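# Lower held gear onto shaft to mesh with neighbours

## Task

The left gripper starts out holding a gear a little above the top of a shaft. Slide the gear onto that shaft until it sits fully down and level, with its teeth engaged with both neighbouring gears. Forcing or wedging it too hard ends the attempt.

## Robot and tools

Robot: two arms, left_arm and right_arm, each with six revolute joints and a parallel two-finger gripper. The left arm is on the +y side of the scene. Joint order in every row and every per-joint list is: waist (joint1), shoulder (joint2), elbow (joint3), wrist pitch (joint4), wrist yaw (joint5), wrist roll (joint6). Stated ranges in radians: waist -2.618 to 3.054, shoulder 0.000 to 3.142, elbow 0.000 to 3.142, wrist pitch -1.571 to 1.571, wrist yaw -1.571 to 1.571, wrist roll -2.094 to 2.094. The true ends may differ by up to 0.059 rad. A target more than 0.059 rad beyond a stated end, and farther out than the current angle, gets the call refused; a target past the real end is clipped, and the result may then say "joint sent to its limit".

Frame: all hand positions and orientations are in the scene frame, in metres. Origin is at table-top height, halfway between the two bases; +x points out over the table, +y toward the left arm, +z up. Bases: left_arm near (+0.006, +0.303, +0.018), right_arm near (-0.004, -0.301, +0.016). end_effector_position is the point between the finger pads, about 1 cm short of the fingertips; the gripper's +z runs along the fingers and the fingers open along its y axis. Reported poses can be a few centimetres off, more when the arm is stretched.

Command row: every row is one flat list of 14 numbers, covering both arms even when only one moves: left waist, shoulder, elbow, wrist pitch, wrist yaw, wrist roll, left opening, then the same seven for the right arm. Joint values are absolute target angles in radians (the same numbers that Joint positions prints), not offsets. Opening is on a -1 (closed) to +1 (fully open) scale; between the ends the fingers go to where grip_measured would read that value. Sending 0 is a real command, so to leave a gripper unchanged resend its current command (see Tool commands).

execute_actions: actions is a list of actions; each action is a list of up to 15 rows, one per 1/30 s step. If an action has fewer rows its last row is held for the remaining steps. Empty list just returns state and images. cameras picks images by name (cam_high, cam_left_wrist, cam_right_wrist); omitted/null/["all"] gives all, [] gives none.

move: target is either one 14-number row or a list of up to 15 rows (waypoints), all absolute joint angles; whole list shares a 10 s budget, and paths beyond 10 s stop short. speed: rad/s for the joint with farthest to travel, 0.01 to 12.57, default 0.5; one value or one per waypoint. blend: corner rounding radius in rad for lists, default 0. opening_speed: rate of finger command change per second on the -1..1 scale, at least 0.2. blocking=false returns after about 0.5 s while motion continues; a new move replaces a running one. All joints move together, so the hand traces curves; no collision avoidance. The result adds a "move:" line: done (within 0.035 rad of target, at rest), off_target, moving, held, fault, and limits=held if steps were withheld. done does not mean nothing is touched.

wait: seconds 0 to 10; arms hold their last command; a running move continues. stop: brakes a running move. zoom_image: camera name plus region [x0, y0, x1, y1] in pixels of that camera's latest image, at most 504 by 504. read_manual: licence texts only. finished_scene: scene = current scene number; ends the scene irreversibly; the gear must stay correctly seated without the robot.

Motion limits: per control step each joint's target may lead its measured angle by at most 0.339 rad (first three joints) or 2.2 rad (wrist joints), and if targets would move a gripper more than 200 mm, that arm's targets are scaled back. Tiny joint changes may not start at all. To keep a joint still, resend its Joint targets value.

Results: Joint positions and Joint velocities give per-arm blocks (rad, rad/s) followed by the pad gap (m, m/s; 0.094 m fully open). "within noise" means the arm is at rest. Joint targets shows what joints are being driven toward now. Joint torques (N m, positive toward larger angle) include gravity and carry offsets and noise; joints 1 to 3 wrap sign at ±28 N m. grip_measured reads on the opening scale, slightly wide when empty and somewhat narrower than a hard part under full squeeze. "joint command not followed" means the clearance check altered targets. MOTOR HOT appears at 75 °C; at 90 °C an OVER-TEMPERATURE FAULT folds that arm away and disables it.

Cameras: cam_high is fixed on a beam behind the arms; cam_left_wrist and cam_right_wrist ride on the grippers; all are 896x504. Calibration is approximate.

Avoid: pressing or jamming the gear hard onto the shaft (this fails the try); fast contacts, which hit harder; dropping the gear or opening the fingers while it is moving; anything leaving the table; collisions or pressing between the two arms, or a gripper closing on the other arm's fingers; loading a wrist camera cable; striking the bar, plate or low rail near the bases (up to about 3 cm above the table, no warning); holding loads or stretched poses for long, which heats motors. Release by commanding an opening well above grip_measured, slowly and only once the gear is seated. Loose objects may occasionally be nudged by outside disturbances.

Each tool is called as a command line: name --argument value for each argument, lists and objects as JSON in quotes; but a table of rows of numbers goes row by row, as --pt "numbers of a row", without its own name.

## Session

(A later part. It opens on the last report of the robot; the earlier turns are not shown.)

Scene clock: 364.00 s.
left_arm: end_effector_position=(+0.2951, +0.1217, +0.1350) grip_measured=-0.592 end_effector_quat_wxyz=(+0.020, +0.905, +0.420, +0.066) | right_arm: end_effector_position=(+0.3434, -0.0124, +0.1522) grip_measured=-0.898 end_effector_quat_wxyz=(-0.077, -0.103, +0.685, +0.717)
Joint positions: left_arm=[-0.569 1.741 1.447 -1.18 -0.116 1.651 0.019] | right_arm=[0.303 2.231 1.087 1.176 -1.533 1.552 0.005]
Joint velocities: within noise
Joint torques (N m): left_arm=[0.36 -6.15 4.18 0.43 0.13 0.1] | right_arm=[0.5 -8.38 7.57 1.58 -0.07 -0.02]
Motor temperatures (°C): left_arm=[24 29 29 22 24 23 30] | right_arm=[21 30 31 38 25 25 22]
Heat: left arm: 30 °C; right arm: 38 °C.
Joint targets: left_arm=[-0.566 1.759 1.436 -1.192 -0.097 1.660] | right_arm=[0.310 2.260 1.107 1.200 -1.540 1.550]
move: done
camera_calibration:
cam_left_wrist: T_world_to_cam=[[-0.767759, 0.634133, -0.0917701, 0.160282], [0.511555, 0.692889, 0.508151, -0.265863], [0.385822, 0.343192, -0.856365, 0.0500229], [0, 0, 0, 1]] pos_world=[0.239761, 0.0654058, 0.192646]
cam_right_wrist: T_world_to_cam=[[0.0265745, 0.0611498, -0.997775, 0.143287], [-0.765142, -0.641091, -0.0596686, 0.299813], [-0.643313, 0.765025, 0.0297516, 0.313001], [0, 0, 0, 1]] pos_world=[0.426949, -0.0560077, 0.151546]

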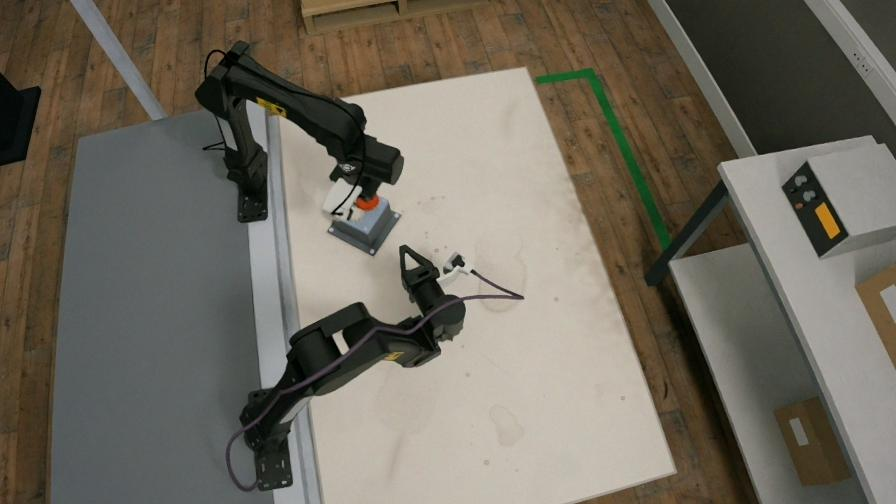

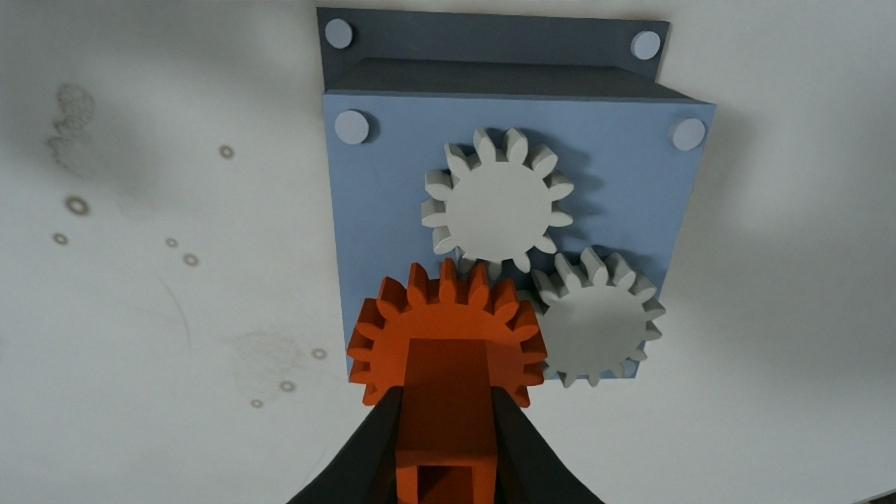

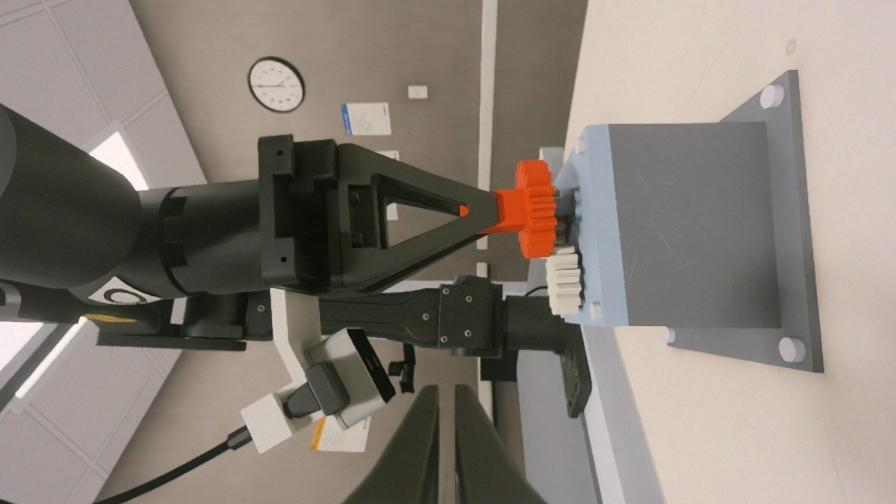

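move --target '[-0.566, 1.760, 1.428, -1.184, -0.097, 1.660, -0.85, 0.31, 2.26, 1.107, 1.20, -1.54, 1.55, -0.9]' --speed 0.03

zoom_image --camera "cam_right_wrist" --region '[490, 140, 610, 260]'

zoom_image --camera "cam_left_wrist" --region '[410, 200, 550, 330]'

zoom_image --camera "cam_left_wrist" --region '[490, 250, 670, 410]'

Scene clock: 385.60 s.
left_arm: end_effector_position=(+0.2951, +0.1216, +0.1334) grip_measured=-0.592 end_effector_quat_wxyz=(+0.020, +0.905, +0.420, +0.066) | right_arm: end_effector_position=(+0.3434, -0.0124, +0.1522) grip_measured=-0.898 end_effector_quat_wxyz=(-0.077, -0.103, +0.685, +0.717)
Joint positions: left_arm=[-0.569 1.741 1.441 -1.172 -0.116 1.651 0.019] | right_arm=[0.303 2.231 1.087 1.176 -1.533 1.553 0.005]
Joint velocities: within noise
Joint torques (N m): left_arm=[0.38 -6.06 4.08 0.44 0.13 0.1] | right_arm=[0.49 -8.36 7.54 1.58 -0.07 -0.02]
Motor temperatures (°C): left_arm=[24 29 28 22 24 23 30] | right_arm=[21 30 31 39 25 25 22]
Heat: left arm: 30 °C; right arm: 39 °C.
Joint targets: left_arm=[-0.566 1.760 1.428 -1.184 -0.097 1.660] | right_arm=[0.310 2.260 1.107 1.200 -1.540 1.550]
move: done
camera_calibration:
cam_left_wrist: T_world_to_cam=[[-0.767769, 0.634005, -0.0925679, 0.160298], [0.511181, 0.693213, 0.508084, -0.264969], [0.386297, 0.342772, -0.856319, 0.0485569], [0, 0, 0, 1]] pos_world=[0.239761, 0.0654058, 0.191045]
cam_right_wrist: T_world_to_cam=[[0.0262132, 0.0611054, -0.997787, 0.143442], [-0.765159, -0.641099, -0.0593633, 0.299774], [-0.643308, 0.765021, 0.0299501, 0.312968], [0, 0, 0, 1]] pos_world=[0.426949, -0.0560077, 0.151547]

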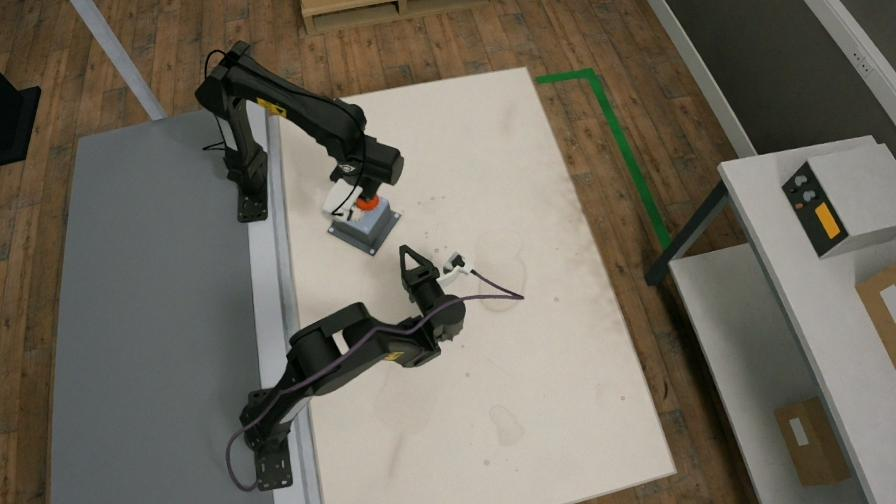

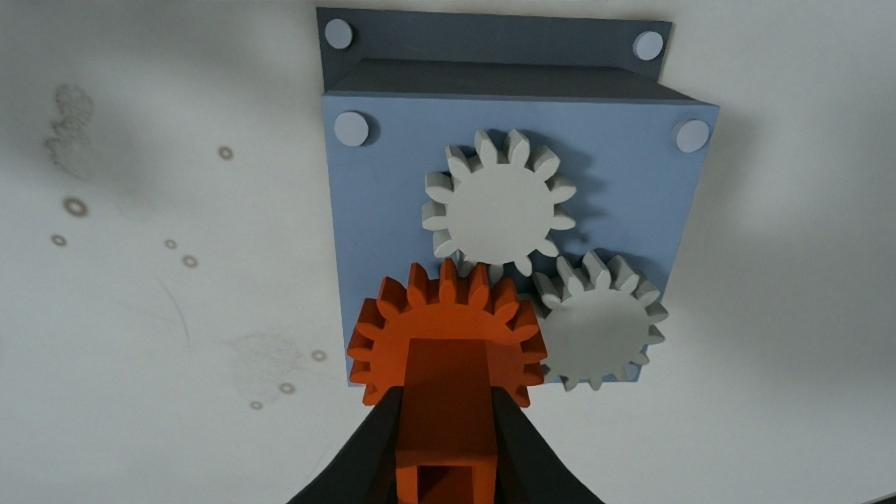

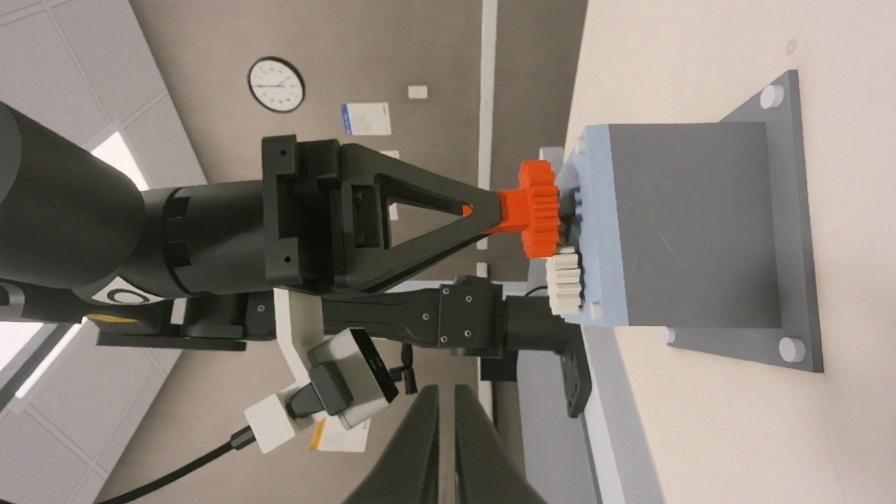

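Scaled by 4.200.

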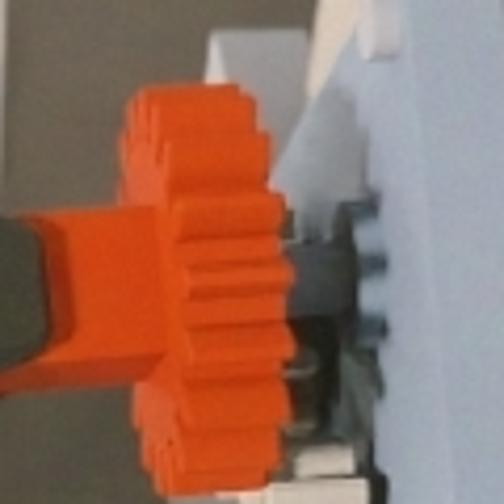

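Scaled by 3.600.

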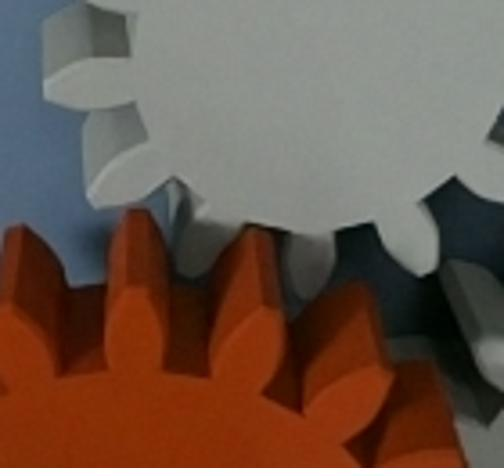

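Scaled by 2.800.

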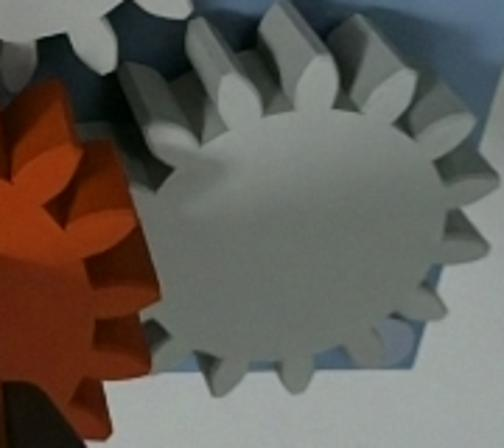

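move --target '[-0.566, 1.760, 1.422, -1.178, -0.097, 1.660, -0.85, 0.31, 2.26, 1.107, 1.20, -1.54, 1.55, -0.9]' --speed 0.03

zoom_image --camera "cam_right_wrist" --region '[490, 140, 610, 260]'

zoom_image --camera "cam_left_wrist" --region '[410, 200, 550, 330]'

zoom_image --camera "cam_left_wrist" --region '[490, 250, 590, 410]'

Scene clock: 392.40 s.
left_arm: end_effector_position=(+0.2952, +0.1216, +0.1331) grip_measured=-0.592 end_effector_quat_wxyz=(+0.020, +0.905, +0.419, +0.066) | right_arm: end_effector_position=(+0.3434, -0.0124, +0.1522) grip_measured=-0.898 end_effector_quat_wxyz=(-0.077, -0.103, +0.685, +0.717)
Joint positions: left_arm=[-0.569 1.741 1.44 -1.171 -0.116 1.652 0.019] | right_arm=[0.303 2.231 1.087 1.176 -1.533 1.553 0.005]
Joint velocities: within noise
Joint torques (N m): left_arm=[0.38 -6.06 3.75 0.49 0.13 0.09] | right_arm=[0.5 -8.36 7.56 1.58 -0.07 -0.02]
Motor temperatures (°C): left_arm=[24 29 28 22 24 23 30] | right_arm=[21 30 31 39 25 25 22]
Heat: left arm: 30 °C; right arm: 39 °C.
Joint targets: left_arm=[-0.566 1.760 1.422 -1.178 -0.097 1.660] | right_arm=[0.310 2.260 1.107 1.200 -1.540 1.550]
move: done
camera_calibration:
cam_left_wrist: T_world_to_cam=[[-0.767502, 0.634275, -0.0929319, 0.160258], [0.511268, 0.693109, 0.508138, -0.264841], [0.386711, 0.342484, -0.856247, 0.0482058], [0, 0, 0, 1]] pos_world=[0.239761, 0.0654061, 0.190745]
cam_right_wrist: T_world_to_cam=[[0.0262132, 0.0611054, -0.997787, 0.143442], [-0.765159, -0.641099, -0.0593633, 0.299774], [-0.643308, 0.765021, 0.0299501, 0.312968], [0, 0, 0, 1]] pos_world=[0.426949, -0.0560077, 0.151547]

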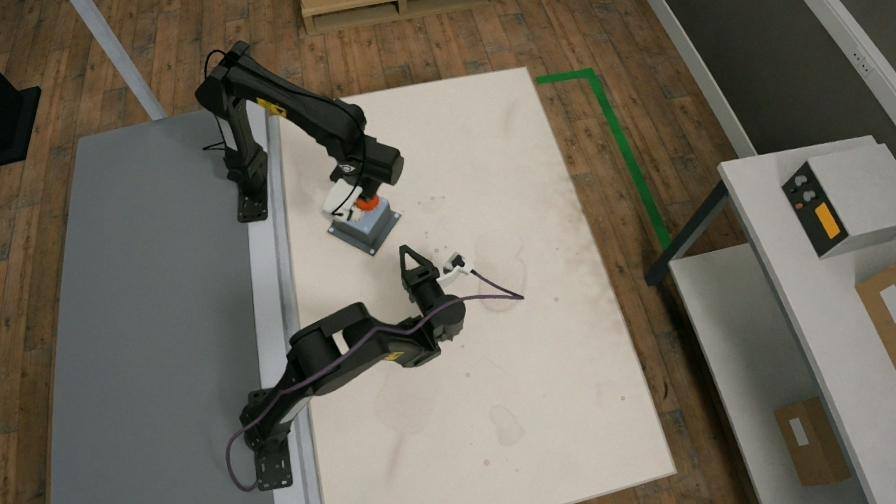

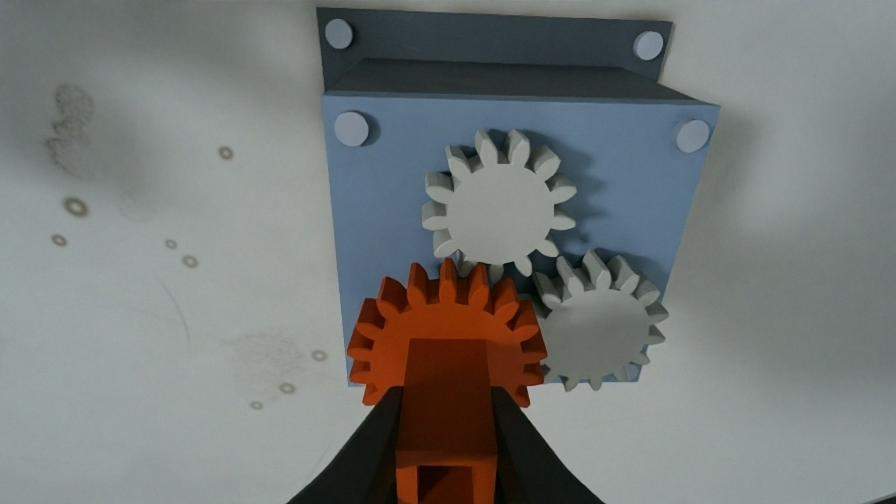

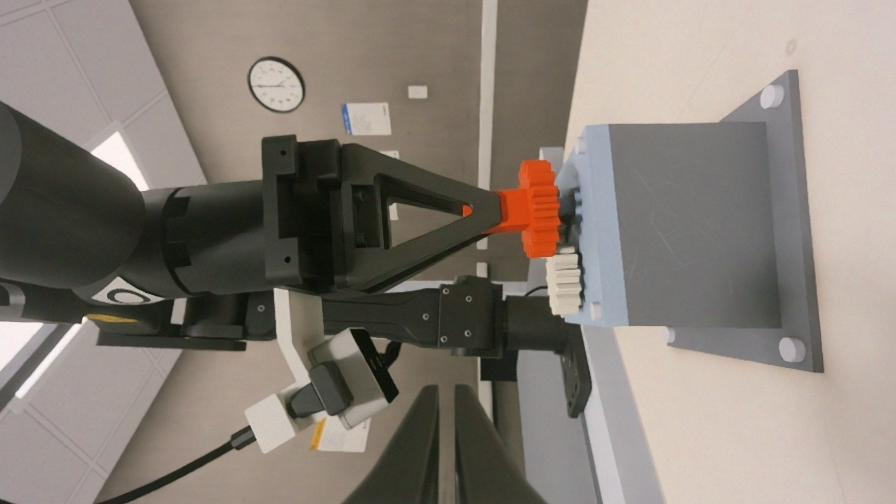

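Scaled by 4.200.

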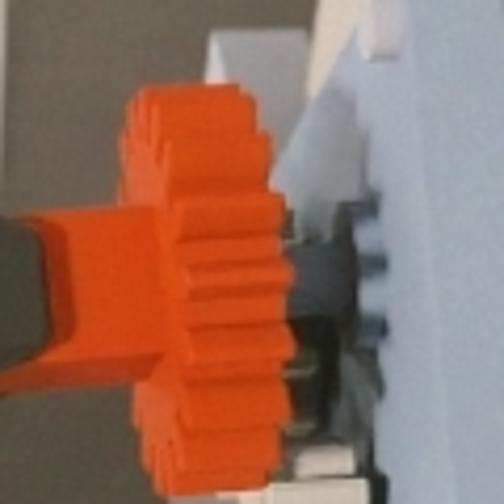

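Scaled by 3.600.

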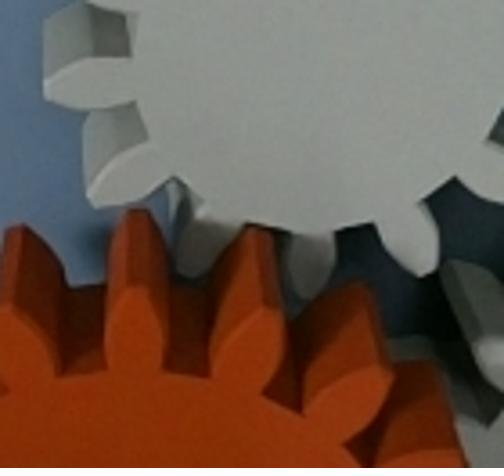

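Scaled by 3.150.

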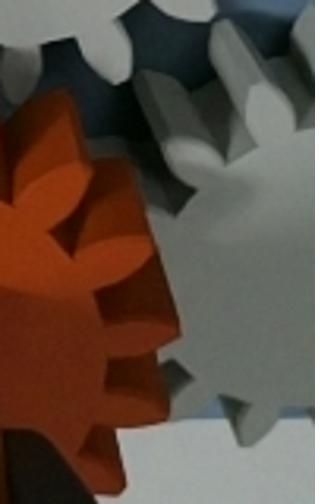

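move --target '[-0.566, 1.760, 1.416, -1.172, -0.097, 1.660, -0.85, 0.31, 2.26, 1.107, 1.20, -1.54, 1.55, -0.9]' --speed 0.03

zoom_image --camera "cam_right_wrist" --region '[490, 140, 610, 260]'

zoom_image --camera "cam_left_wrist" --region '[410, 200, 550, 330]'

zoom_image --camera "cam_left_wrist" --region '[490, 250, 590, 410]'

Scene clock: 415.03 s.
left_arm: end_effector_position=(+0.2951, +0.1216, +0.1327) grip_measured=-0.592 end_effector_quat_wxyz=(+0.020, +0.905, +0.419, +0.066) | right_arm: end_effector_position=(+0.3434, -0.0124, +0.1522) grip_measured=-0.898 end_effector_quat_wxyz=(-0.077, -0.103, +0.685, +0.717)
Joint positions: left_arm=[-0.569 1.741 1.438 -1.17 -0.116 1.652 0.019] | right_arm=[0.303 2.231 1.087 1.176 -1.533 1.553 0.005]
Joint velocities: within noise
Joint torques (N m): left_arm=[0.36 -6.06 3.43 0.53 0.13 0.1] | right_arm=[0.5 -8.38 7.57 1.58 -0.07 -0.02]
Motor temperatures (°C): left_arm=[24 29 28 22 24 23 30] | right_arm=[21 30 31 39 25 25 22]
Heat: left arm: 30 °C; right arm: 39 °C.
Joint targets: left_arm=[-0.566 1.760 1.416 -1.172 -0.097 1.660] | right_arm=[0.310 2.260 1.107 1.200 -1.540 1.550]
move: done
camera_calibration:
cam_left_wrist: T_world_to_cam=[[-0.767528, 0.634304, -0.0925163, 0.16007], [0.511441, 0.692976, 0.508147, -0.264621], [0.386431, 0.3427, -0.856287, 0.0479628], [0, 0, 0, 1]] pos_world=[0.239661, 0.0654061, 0.190345]
cam_right_wrist: T_world_to_cam=[[0.0262132, 0.0611054, -0.997787, 0.143442], [-0.765159, -0.641099, -0.0593633, 0.299774], [-0.643308, 0.765021, 0.0299501, 0.312968], [0, 0, 0, 1]] pos_world=[0.426949, -0.0560077, 0.151547]

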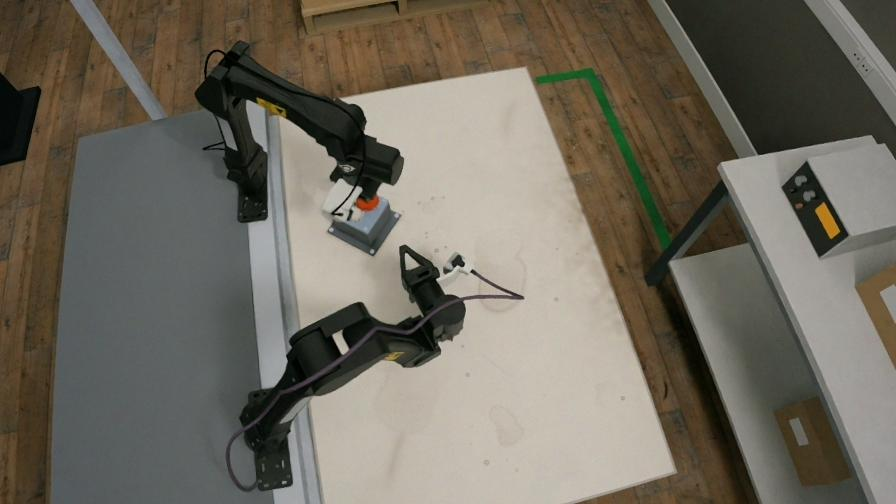

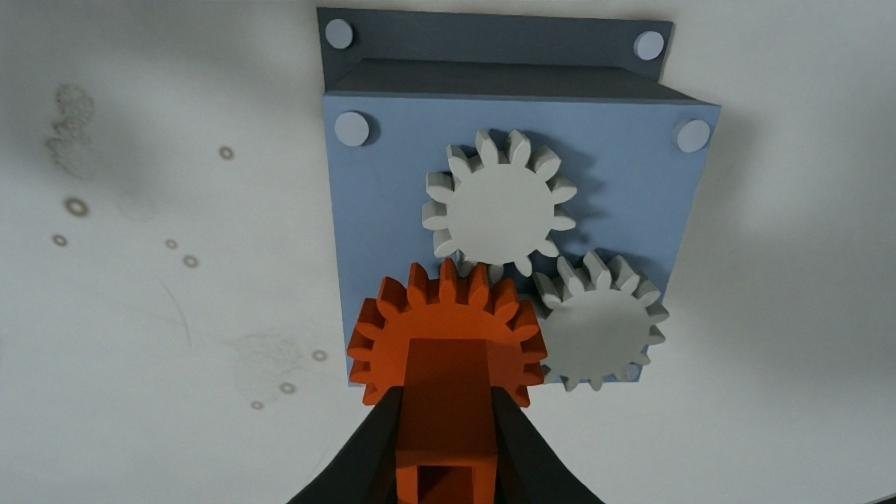

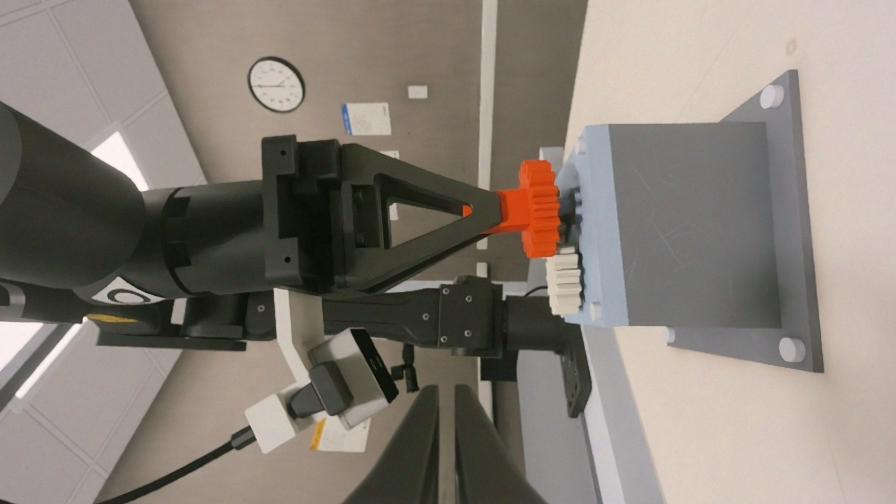

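Scaled by 4.200.

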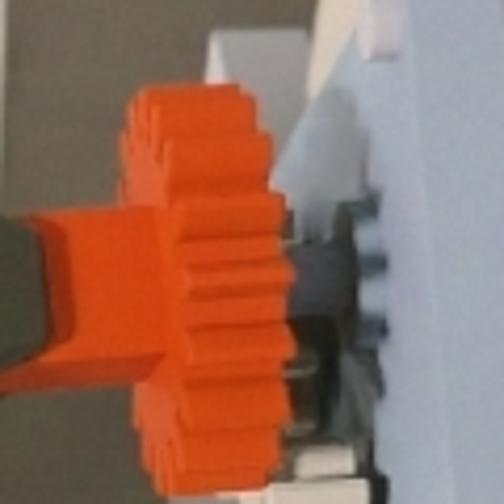

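Scaled by 3.600.

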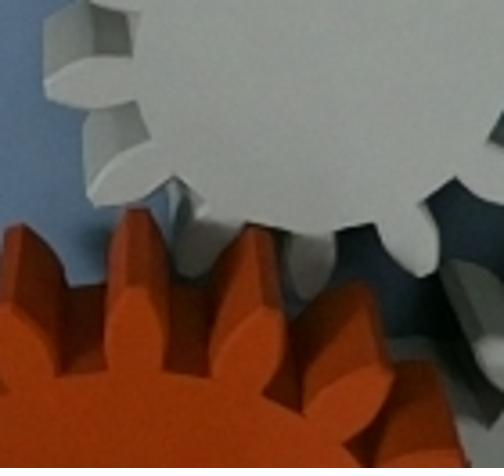

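Scaled by 3.150.

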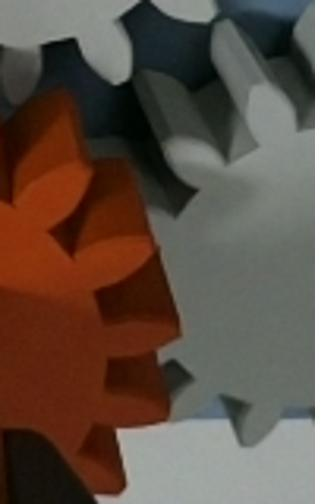

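move --target '[-0.566, 1.760, 1.418, -1.174, -0.097, 1.682, -0.85, 0.31, 2.26, 1.107, 1.20, -1.54, 1.55, -0.9]' --speed 0.03

zoom_image --camera "cam_left_wrist" --region '[410, 200, 550, 330]'

zoom_image --camera "cam_left_wrist" --region '[490, 250, 590, 410]'

Scene clock: 422.47 s.
left_arm: end_effector_position=(+0.2952, +0.1215, +0.1327) grip_measured=-0.592 end_effector_quat_wxyz=(+0.020, +0.910, +0.410, +0.067) | right_arm: end_effector_position=(+0.3434, -0.0124, +0.1522) grip_measured=-0.898 end_effector_quat_wxyz=(-0.077, -0.103, +0.685, +0.717)
Joint positions: left_arm=[-0.569 1.741 1.438 -1.169 -0.115 1.673 0.019] | right_arm=[0.303 2.231 1.087 1.176 -1.533 1.553 0.005]
Joint velocities: within noise
Joint torques (N m): left_arm=[0.38 -6.05 3.58 0.51 0.13 0.09] | right_arm=[0.5 -8.36 7.56 1.58 -0.07 -0.02]
Motor temperatures (°C): left_arm=[24 29 28 22 24 23 30] | right_arm=[21 30 31 39 25 25 22]
Heat: left arm: 30 °C; right arm: 39 °C.
Joint targets: left_arm=[-0.566 1.760 1.418 -1.174 -0.097 1.682] | right_arm=[0.310 2.260 1.107 1.200 -1.540 1.550]
move: done
camera_calibration:
cam_left_wrist: T_world_to_cam=[[-0.754132, 0.650371, -0.0911233, 0.154185], [0.525806, 0.681088, 0.509556, -0.267601], [0.393464, 0.336359, -0.855598, 0.046561], [0, 0, 0, 1]] pos_world=[0.238662, 0.0663212, 0.190245]
cam_right_wrist: T_world_to_cam=[[0.0262132, 0.0611054, -0.997787, 0.143442], [-0.765159, -0.641099, -0.0593633, 0.299774], [-0.643308, 0.765021, 0.0299501, 0.312968], [0, 0, 0, 1]] pos_world=[0.426949, -0.0560077, 0.151547]

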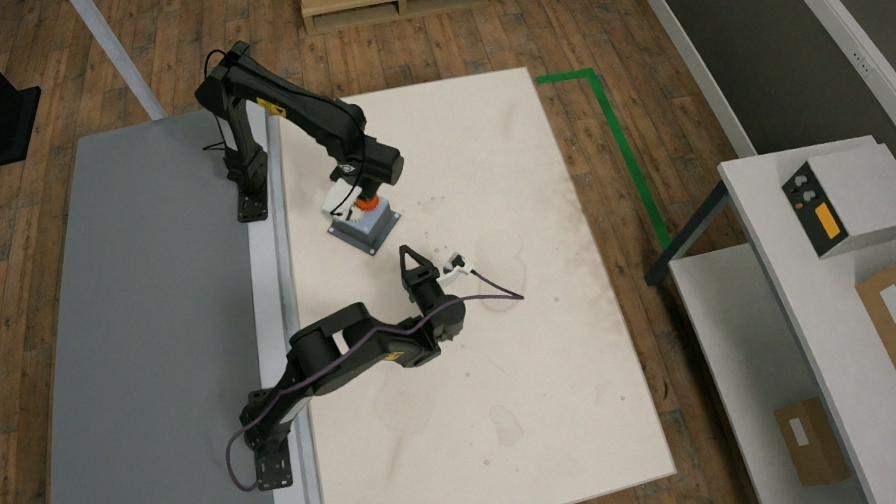

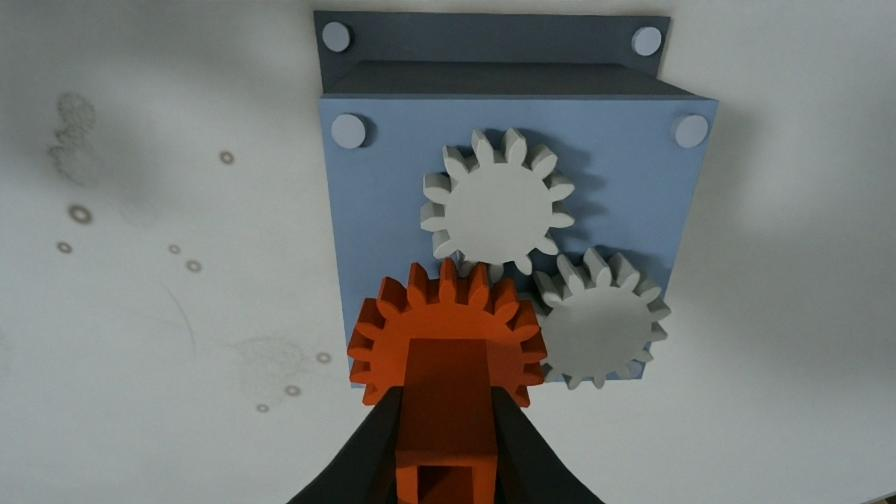

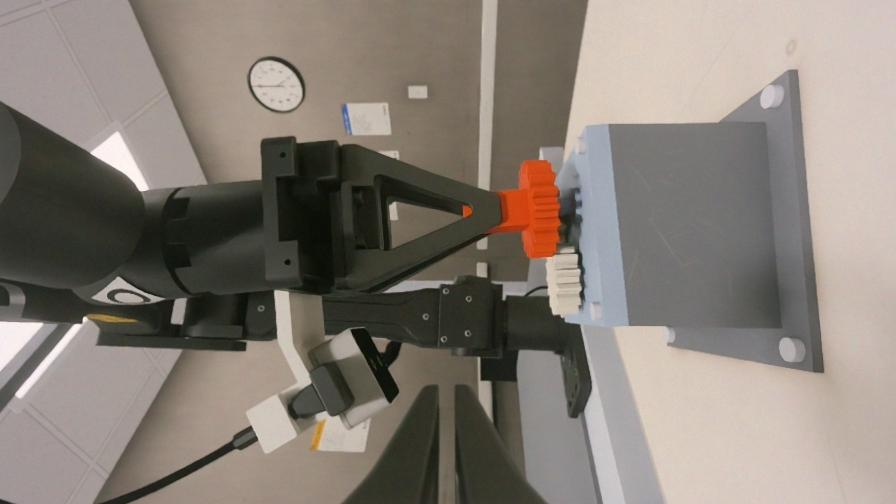

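Scaled by 3.600.

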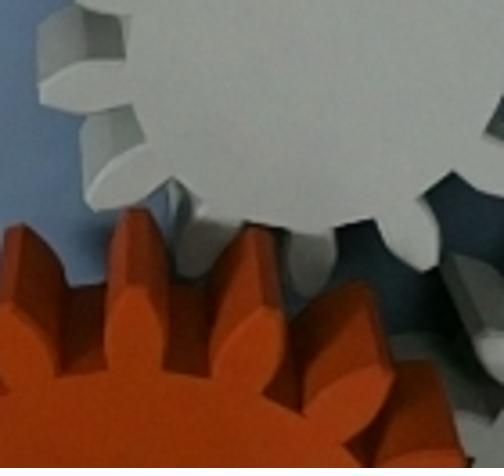

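Scaled by 3.150.

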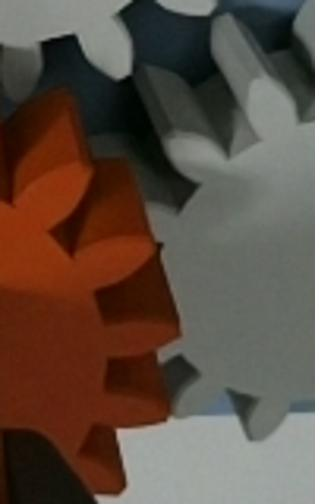

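move --target '[-0.566, 1.760, 1.416, -1.172, -0.097, 1.704, -0.85, 0.31, 2.26, 1.107, 1.20, -1.54, 1.55, -0.9]' --speed 0.03

zoom_image --camera "cam_left_wrist" --region '[410, 200, 550, 330]'

zoom_image --camera "cam_left_wrist" --region '[490, 250, 590, 410]'

Scene clock: 429.97 s.
left_arm: end_effector_position=(+0.2954, +0.1214, +0.1328) grip_measured=-0.592 end_effector_quat_wxyz=(+0.019, +0.914, +0.400, +0.067) | right_arm: end_effector_position=(+0.3434, -0.0124, +0.1522) grip_measured=-0.898 end_effector_quat_wxyz=(-0.077, -0.103, +0.685, +0.717)
Joint positions: left_arm=[-0.569 1.741 1.438 -1.168 -0.115 1.694 0.019] | right_arm=[0.303 2.231 1.087 1.176 -1.533 1.553 0.005]
Joint velocities: left_arm=[within noise] | right_arm=[0.051 0.017 0.002 -0.051 -0.007 -0.007 0]
Joint torques (N m): left_arm=[0.38 -6.05 3.44 0.52 0.13 0.09] | right_arm=[0.5 -8.36 7.56 1.58 -0.07 -0.02]
Motor temperatures (°C): left_arm=[24 29 28 22 24 23 30] | right_arm=[21 30 31 39 25 25 22]
Heat: left arm: 30 °C; right arm: 39 °C.
Joint targets: left_arm=[-0.566 1.760 1.416 -1.172 -0.097 1.704] | right_arm=[0.310 2.260 1.107 1.200 -1.540 1.550]
move: done
camera_calibration:
cam_left_wrist: T_world_to_cam=[[-0.740215, 0.666367, -0.0896501, 0.148164], [0.539937, 0.66857, 0.511353, -0.270506], [0.400686, 0.330106, -0.854682, 0.0450904], [0, 0, 0, 1]] pos_world=[0.237662, 0.0672364, 0.190145]
cam_right_wrist: T_world_to_cam=[[0.0262132, 0.0611054, -0.997787, 0.143442], [-0.765159, -0.641099, -0.0593633, 0.299774], [-0.643308, 0.765021, 0.0299501, 0.312968], [0, 0, 0, 1]] pos_world=[0.426949, -0.0560077, 0.151547]

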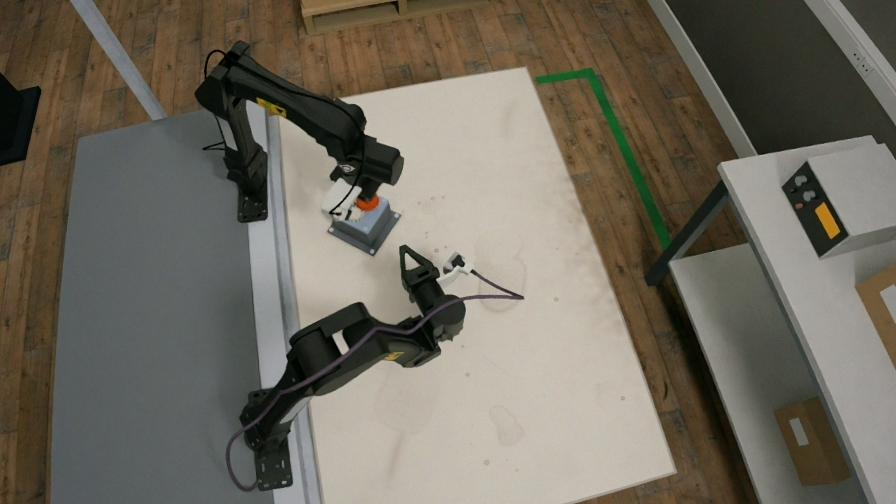

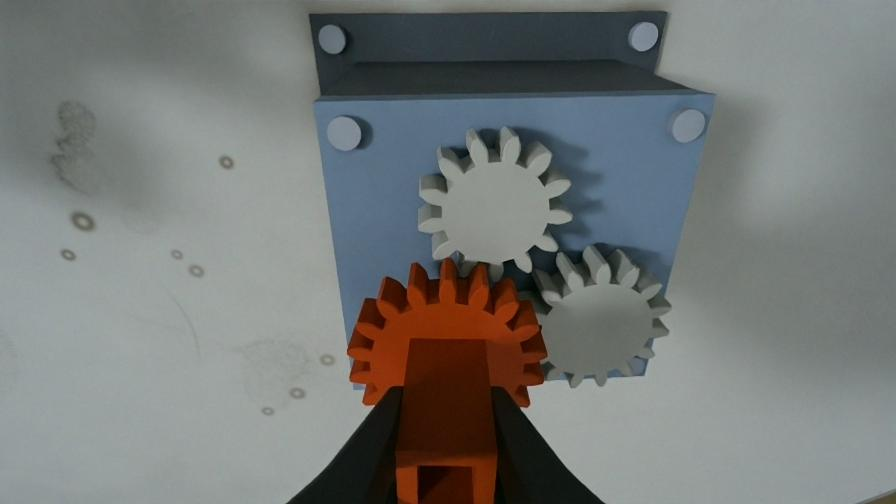

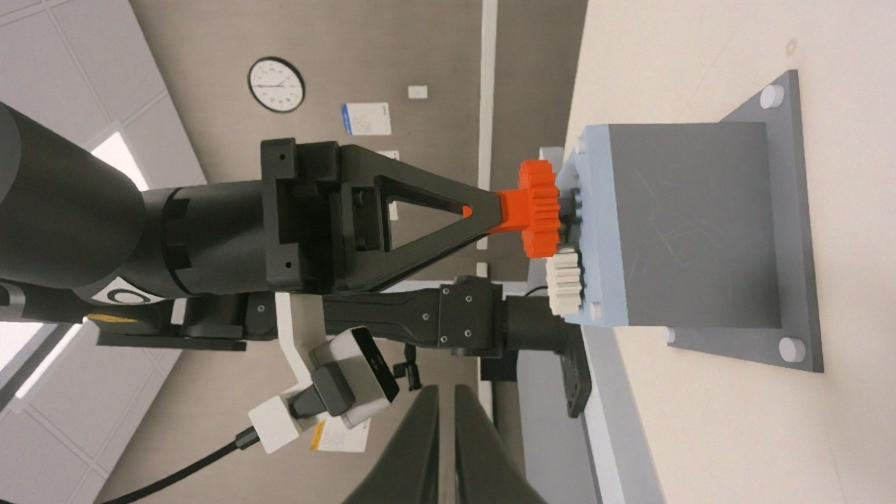

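Scaled by 3.600.

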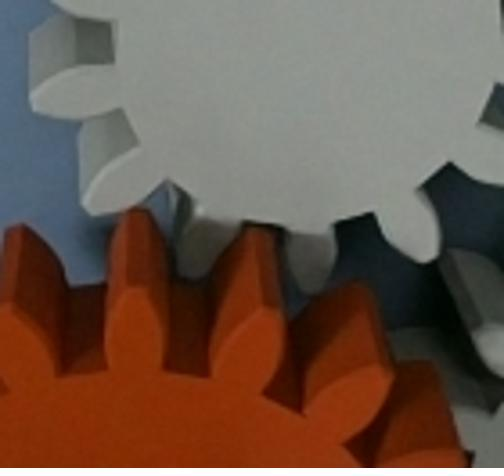

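Scaled by 3.150.

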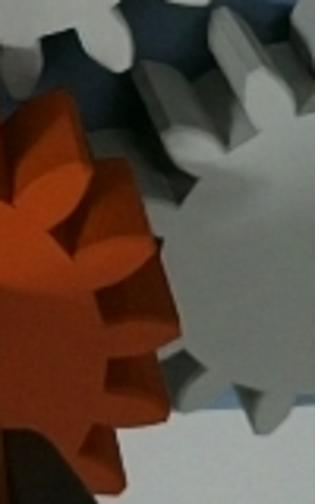

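zoom_image --camera "cam_left_wrist" --region '[510, 275, 570, 385]'

zoom_image --camera "cam_left_wrist" --region '[500, 230, 690, 400]'

Scaled by 4.582.

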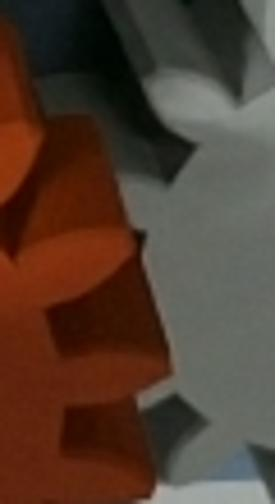

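Scaled by 2.653.

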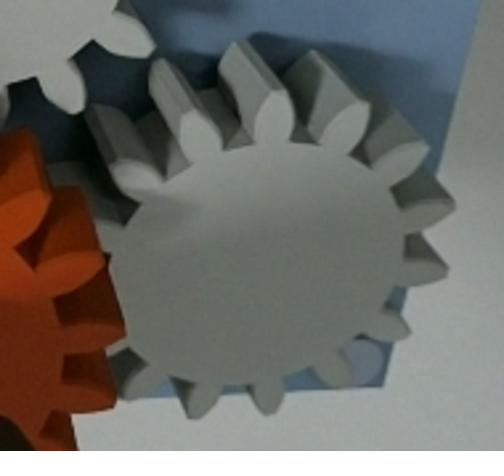

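move --target '[-0.566, 1.760, 1.418, -1.174, -0.097, 1.704, -0.85, 0.31, 2.26, 1.107, 1.20, -1.54, -1.55, -0.9]' --speed 0.6

zoom_image --camera "cam_right_wrist" --region '[290, 80, 430, 240]'

Scene clock: 460.27 s.
left_arm: end_effector_position=(+0.2953, +0.1214, +0.1316) grip_measured=-0.592 end_effector_quat_wxyz=(+0.019, +0.914, +0.400, +0.067) | right_arm: end_effector_position=(+0.3434, -0.0124, +0.1527) grip_measured=-0.898 end_effector_quat_wxyz=(+0.715, -0.687, -0.092, +0.089)
Joint positions: left_arm=[-0.569 1.741 1.433 -1.163 -0.115 1.695 0.019] | right_arm=[0.303 2.231 1.087 1.183 -1.533 -1.549 0.005]
Joint velocities: within noise
Joint torques (N m): left_arm=[0.36 -6.06 3.89 0.46 0.13 0.1] | right_arm=[0.5 -8.36 7.56 1.51 -0.07 -0.01]
Motor temperatures (°C): left_arm=[24 29 28 22 24 23 30] | right_arm=[21 30 31 39 25 25 22]
Heat: left arm: 30 °C; right arm: 39 °C.
Joint targets: left_arm=[-0.566 1.760 1.418 -1.174 -0.097 1.704] | right_arm=[0.310 2.260 1.107 1.200 -1.540 -1.550]
move: done
camera_calibration:
cam_left_wrist: T_world_to_cam=[[-0.739439, 0.667244, -0.0895317, 0.147649], [0.540717, 0.667852, 0.511467, -0.270065], [0.401067, 0.329788, -0.854626, 0.0439919], [0, 0, 0, 1]] pos_world=[0.237562, 0.0673372, 0.188945]
cam_right_wrist: T_world_to_cam=[[-0.000583375, -0.027615, 0.999618, -0.152946], [0.982611, -0.185619, -0.00455437, -0.303019], [0.185674, 0.982234, 0.0272431, 0.0314429], [0, 0, 0, 1]] pos_world=[0.291823, -0.091354, 0.150651]

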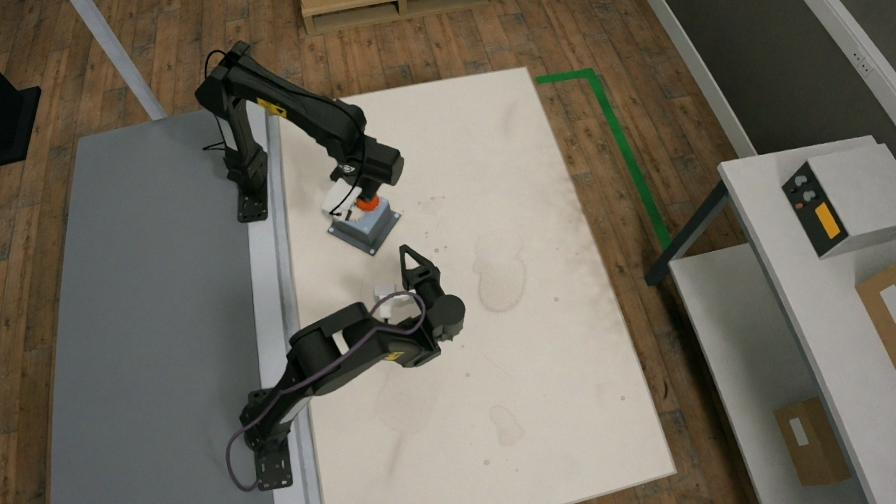

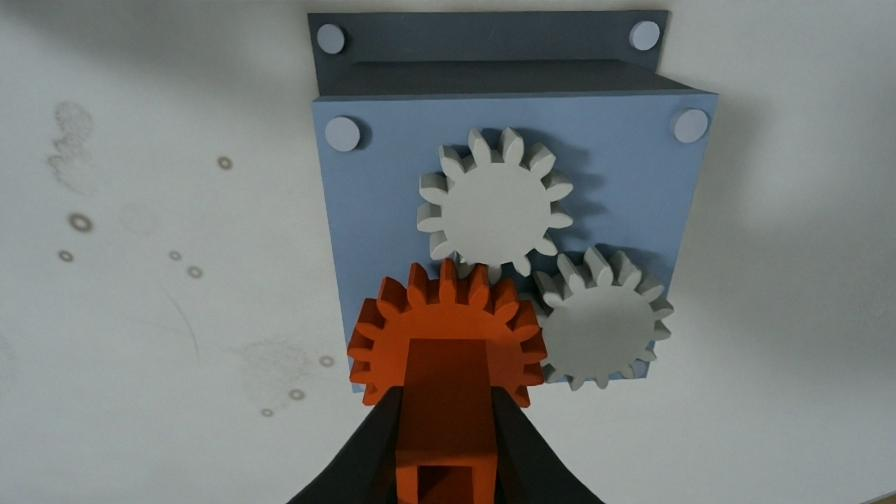

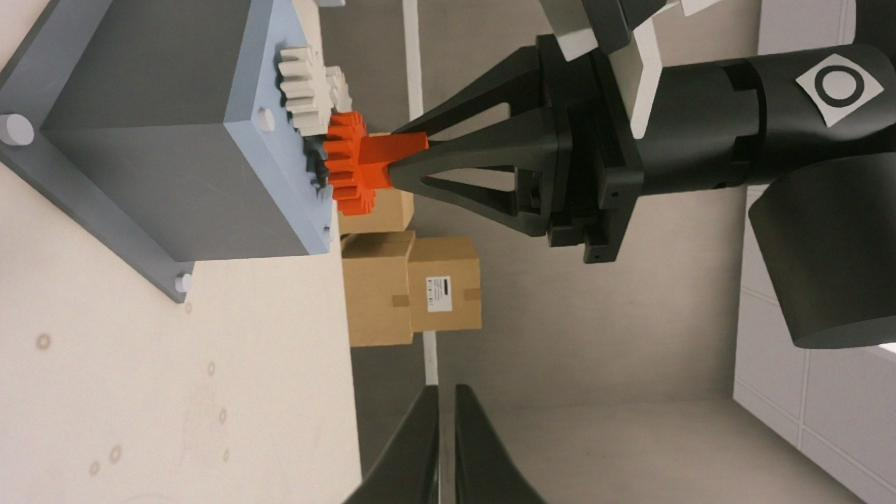

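Scaled by 3.150.

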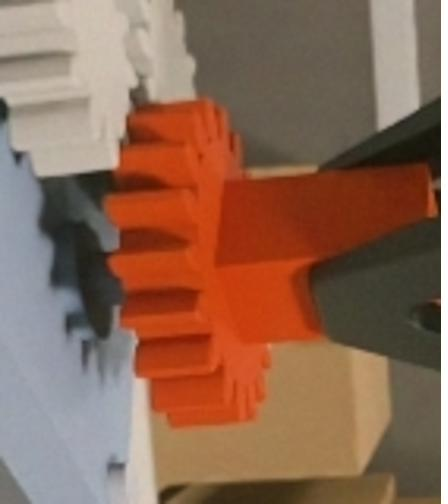

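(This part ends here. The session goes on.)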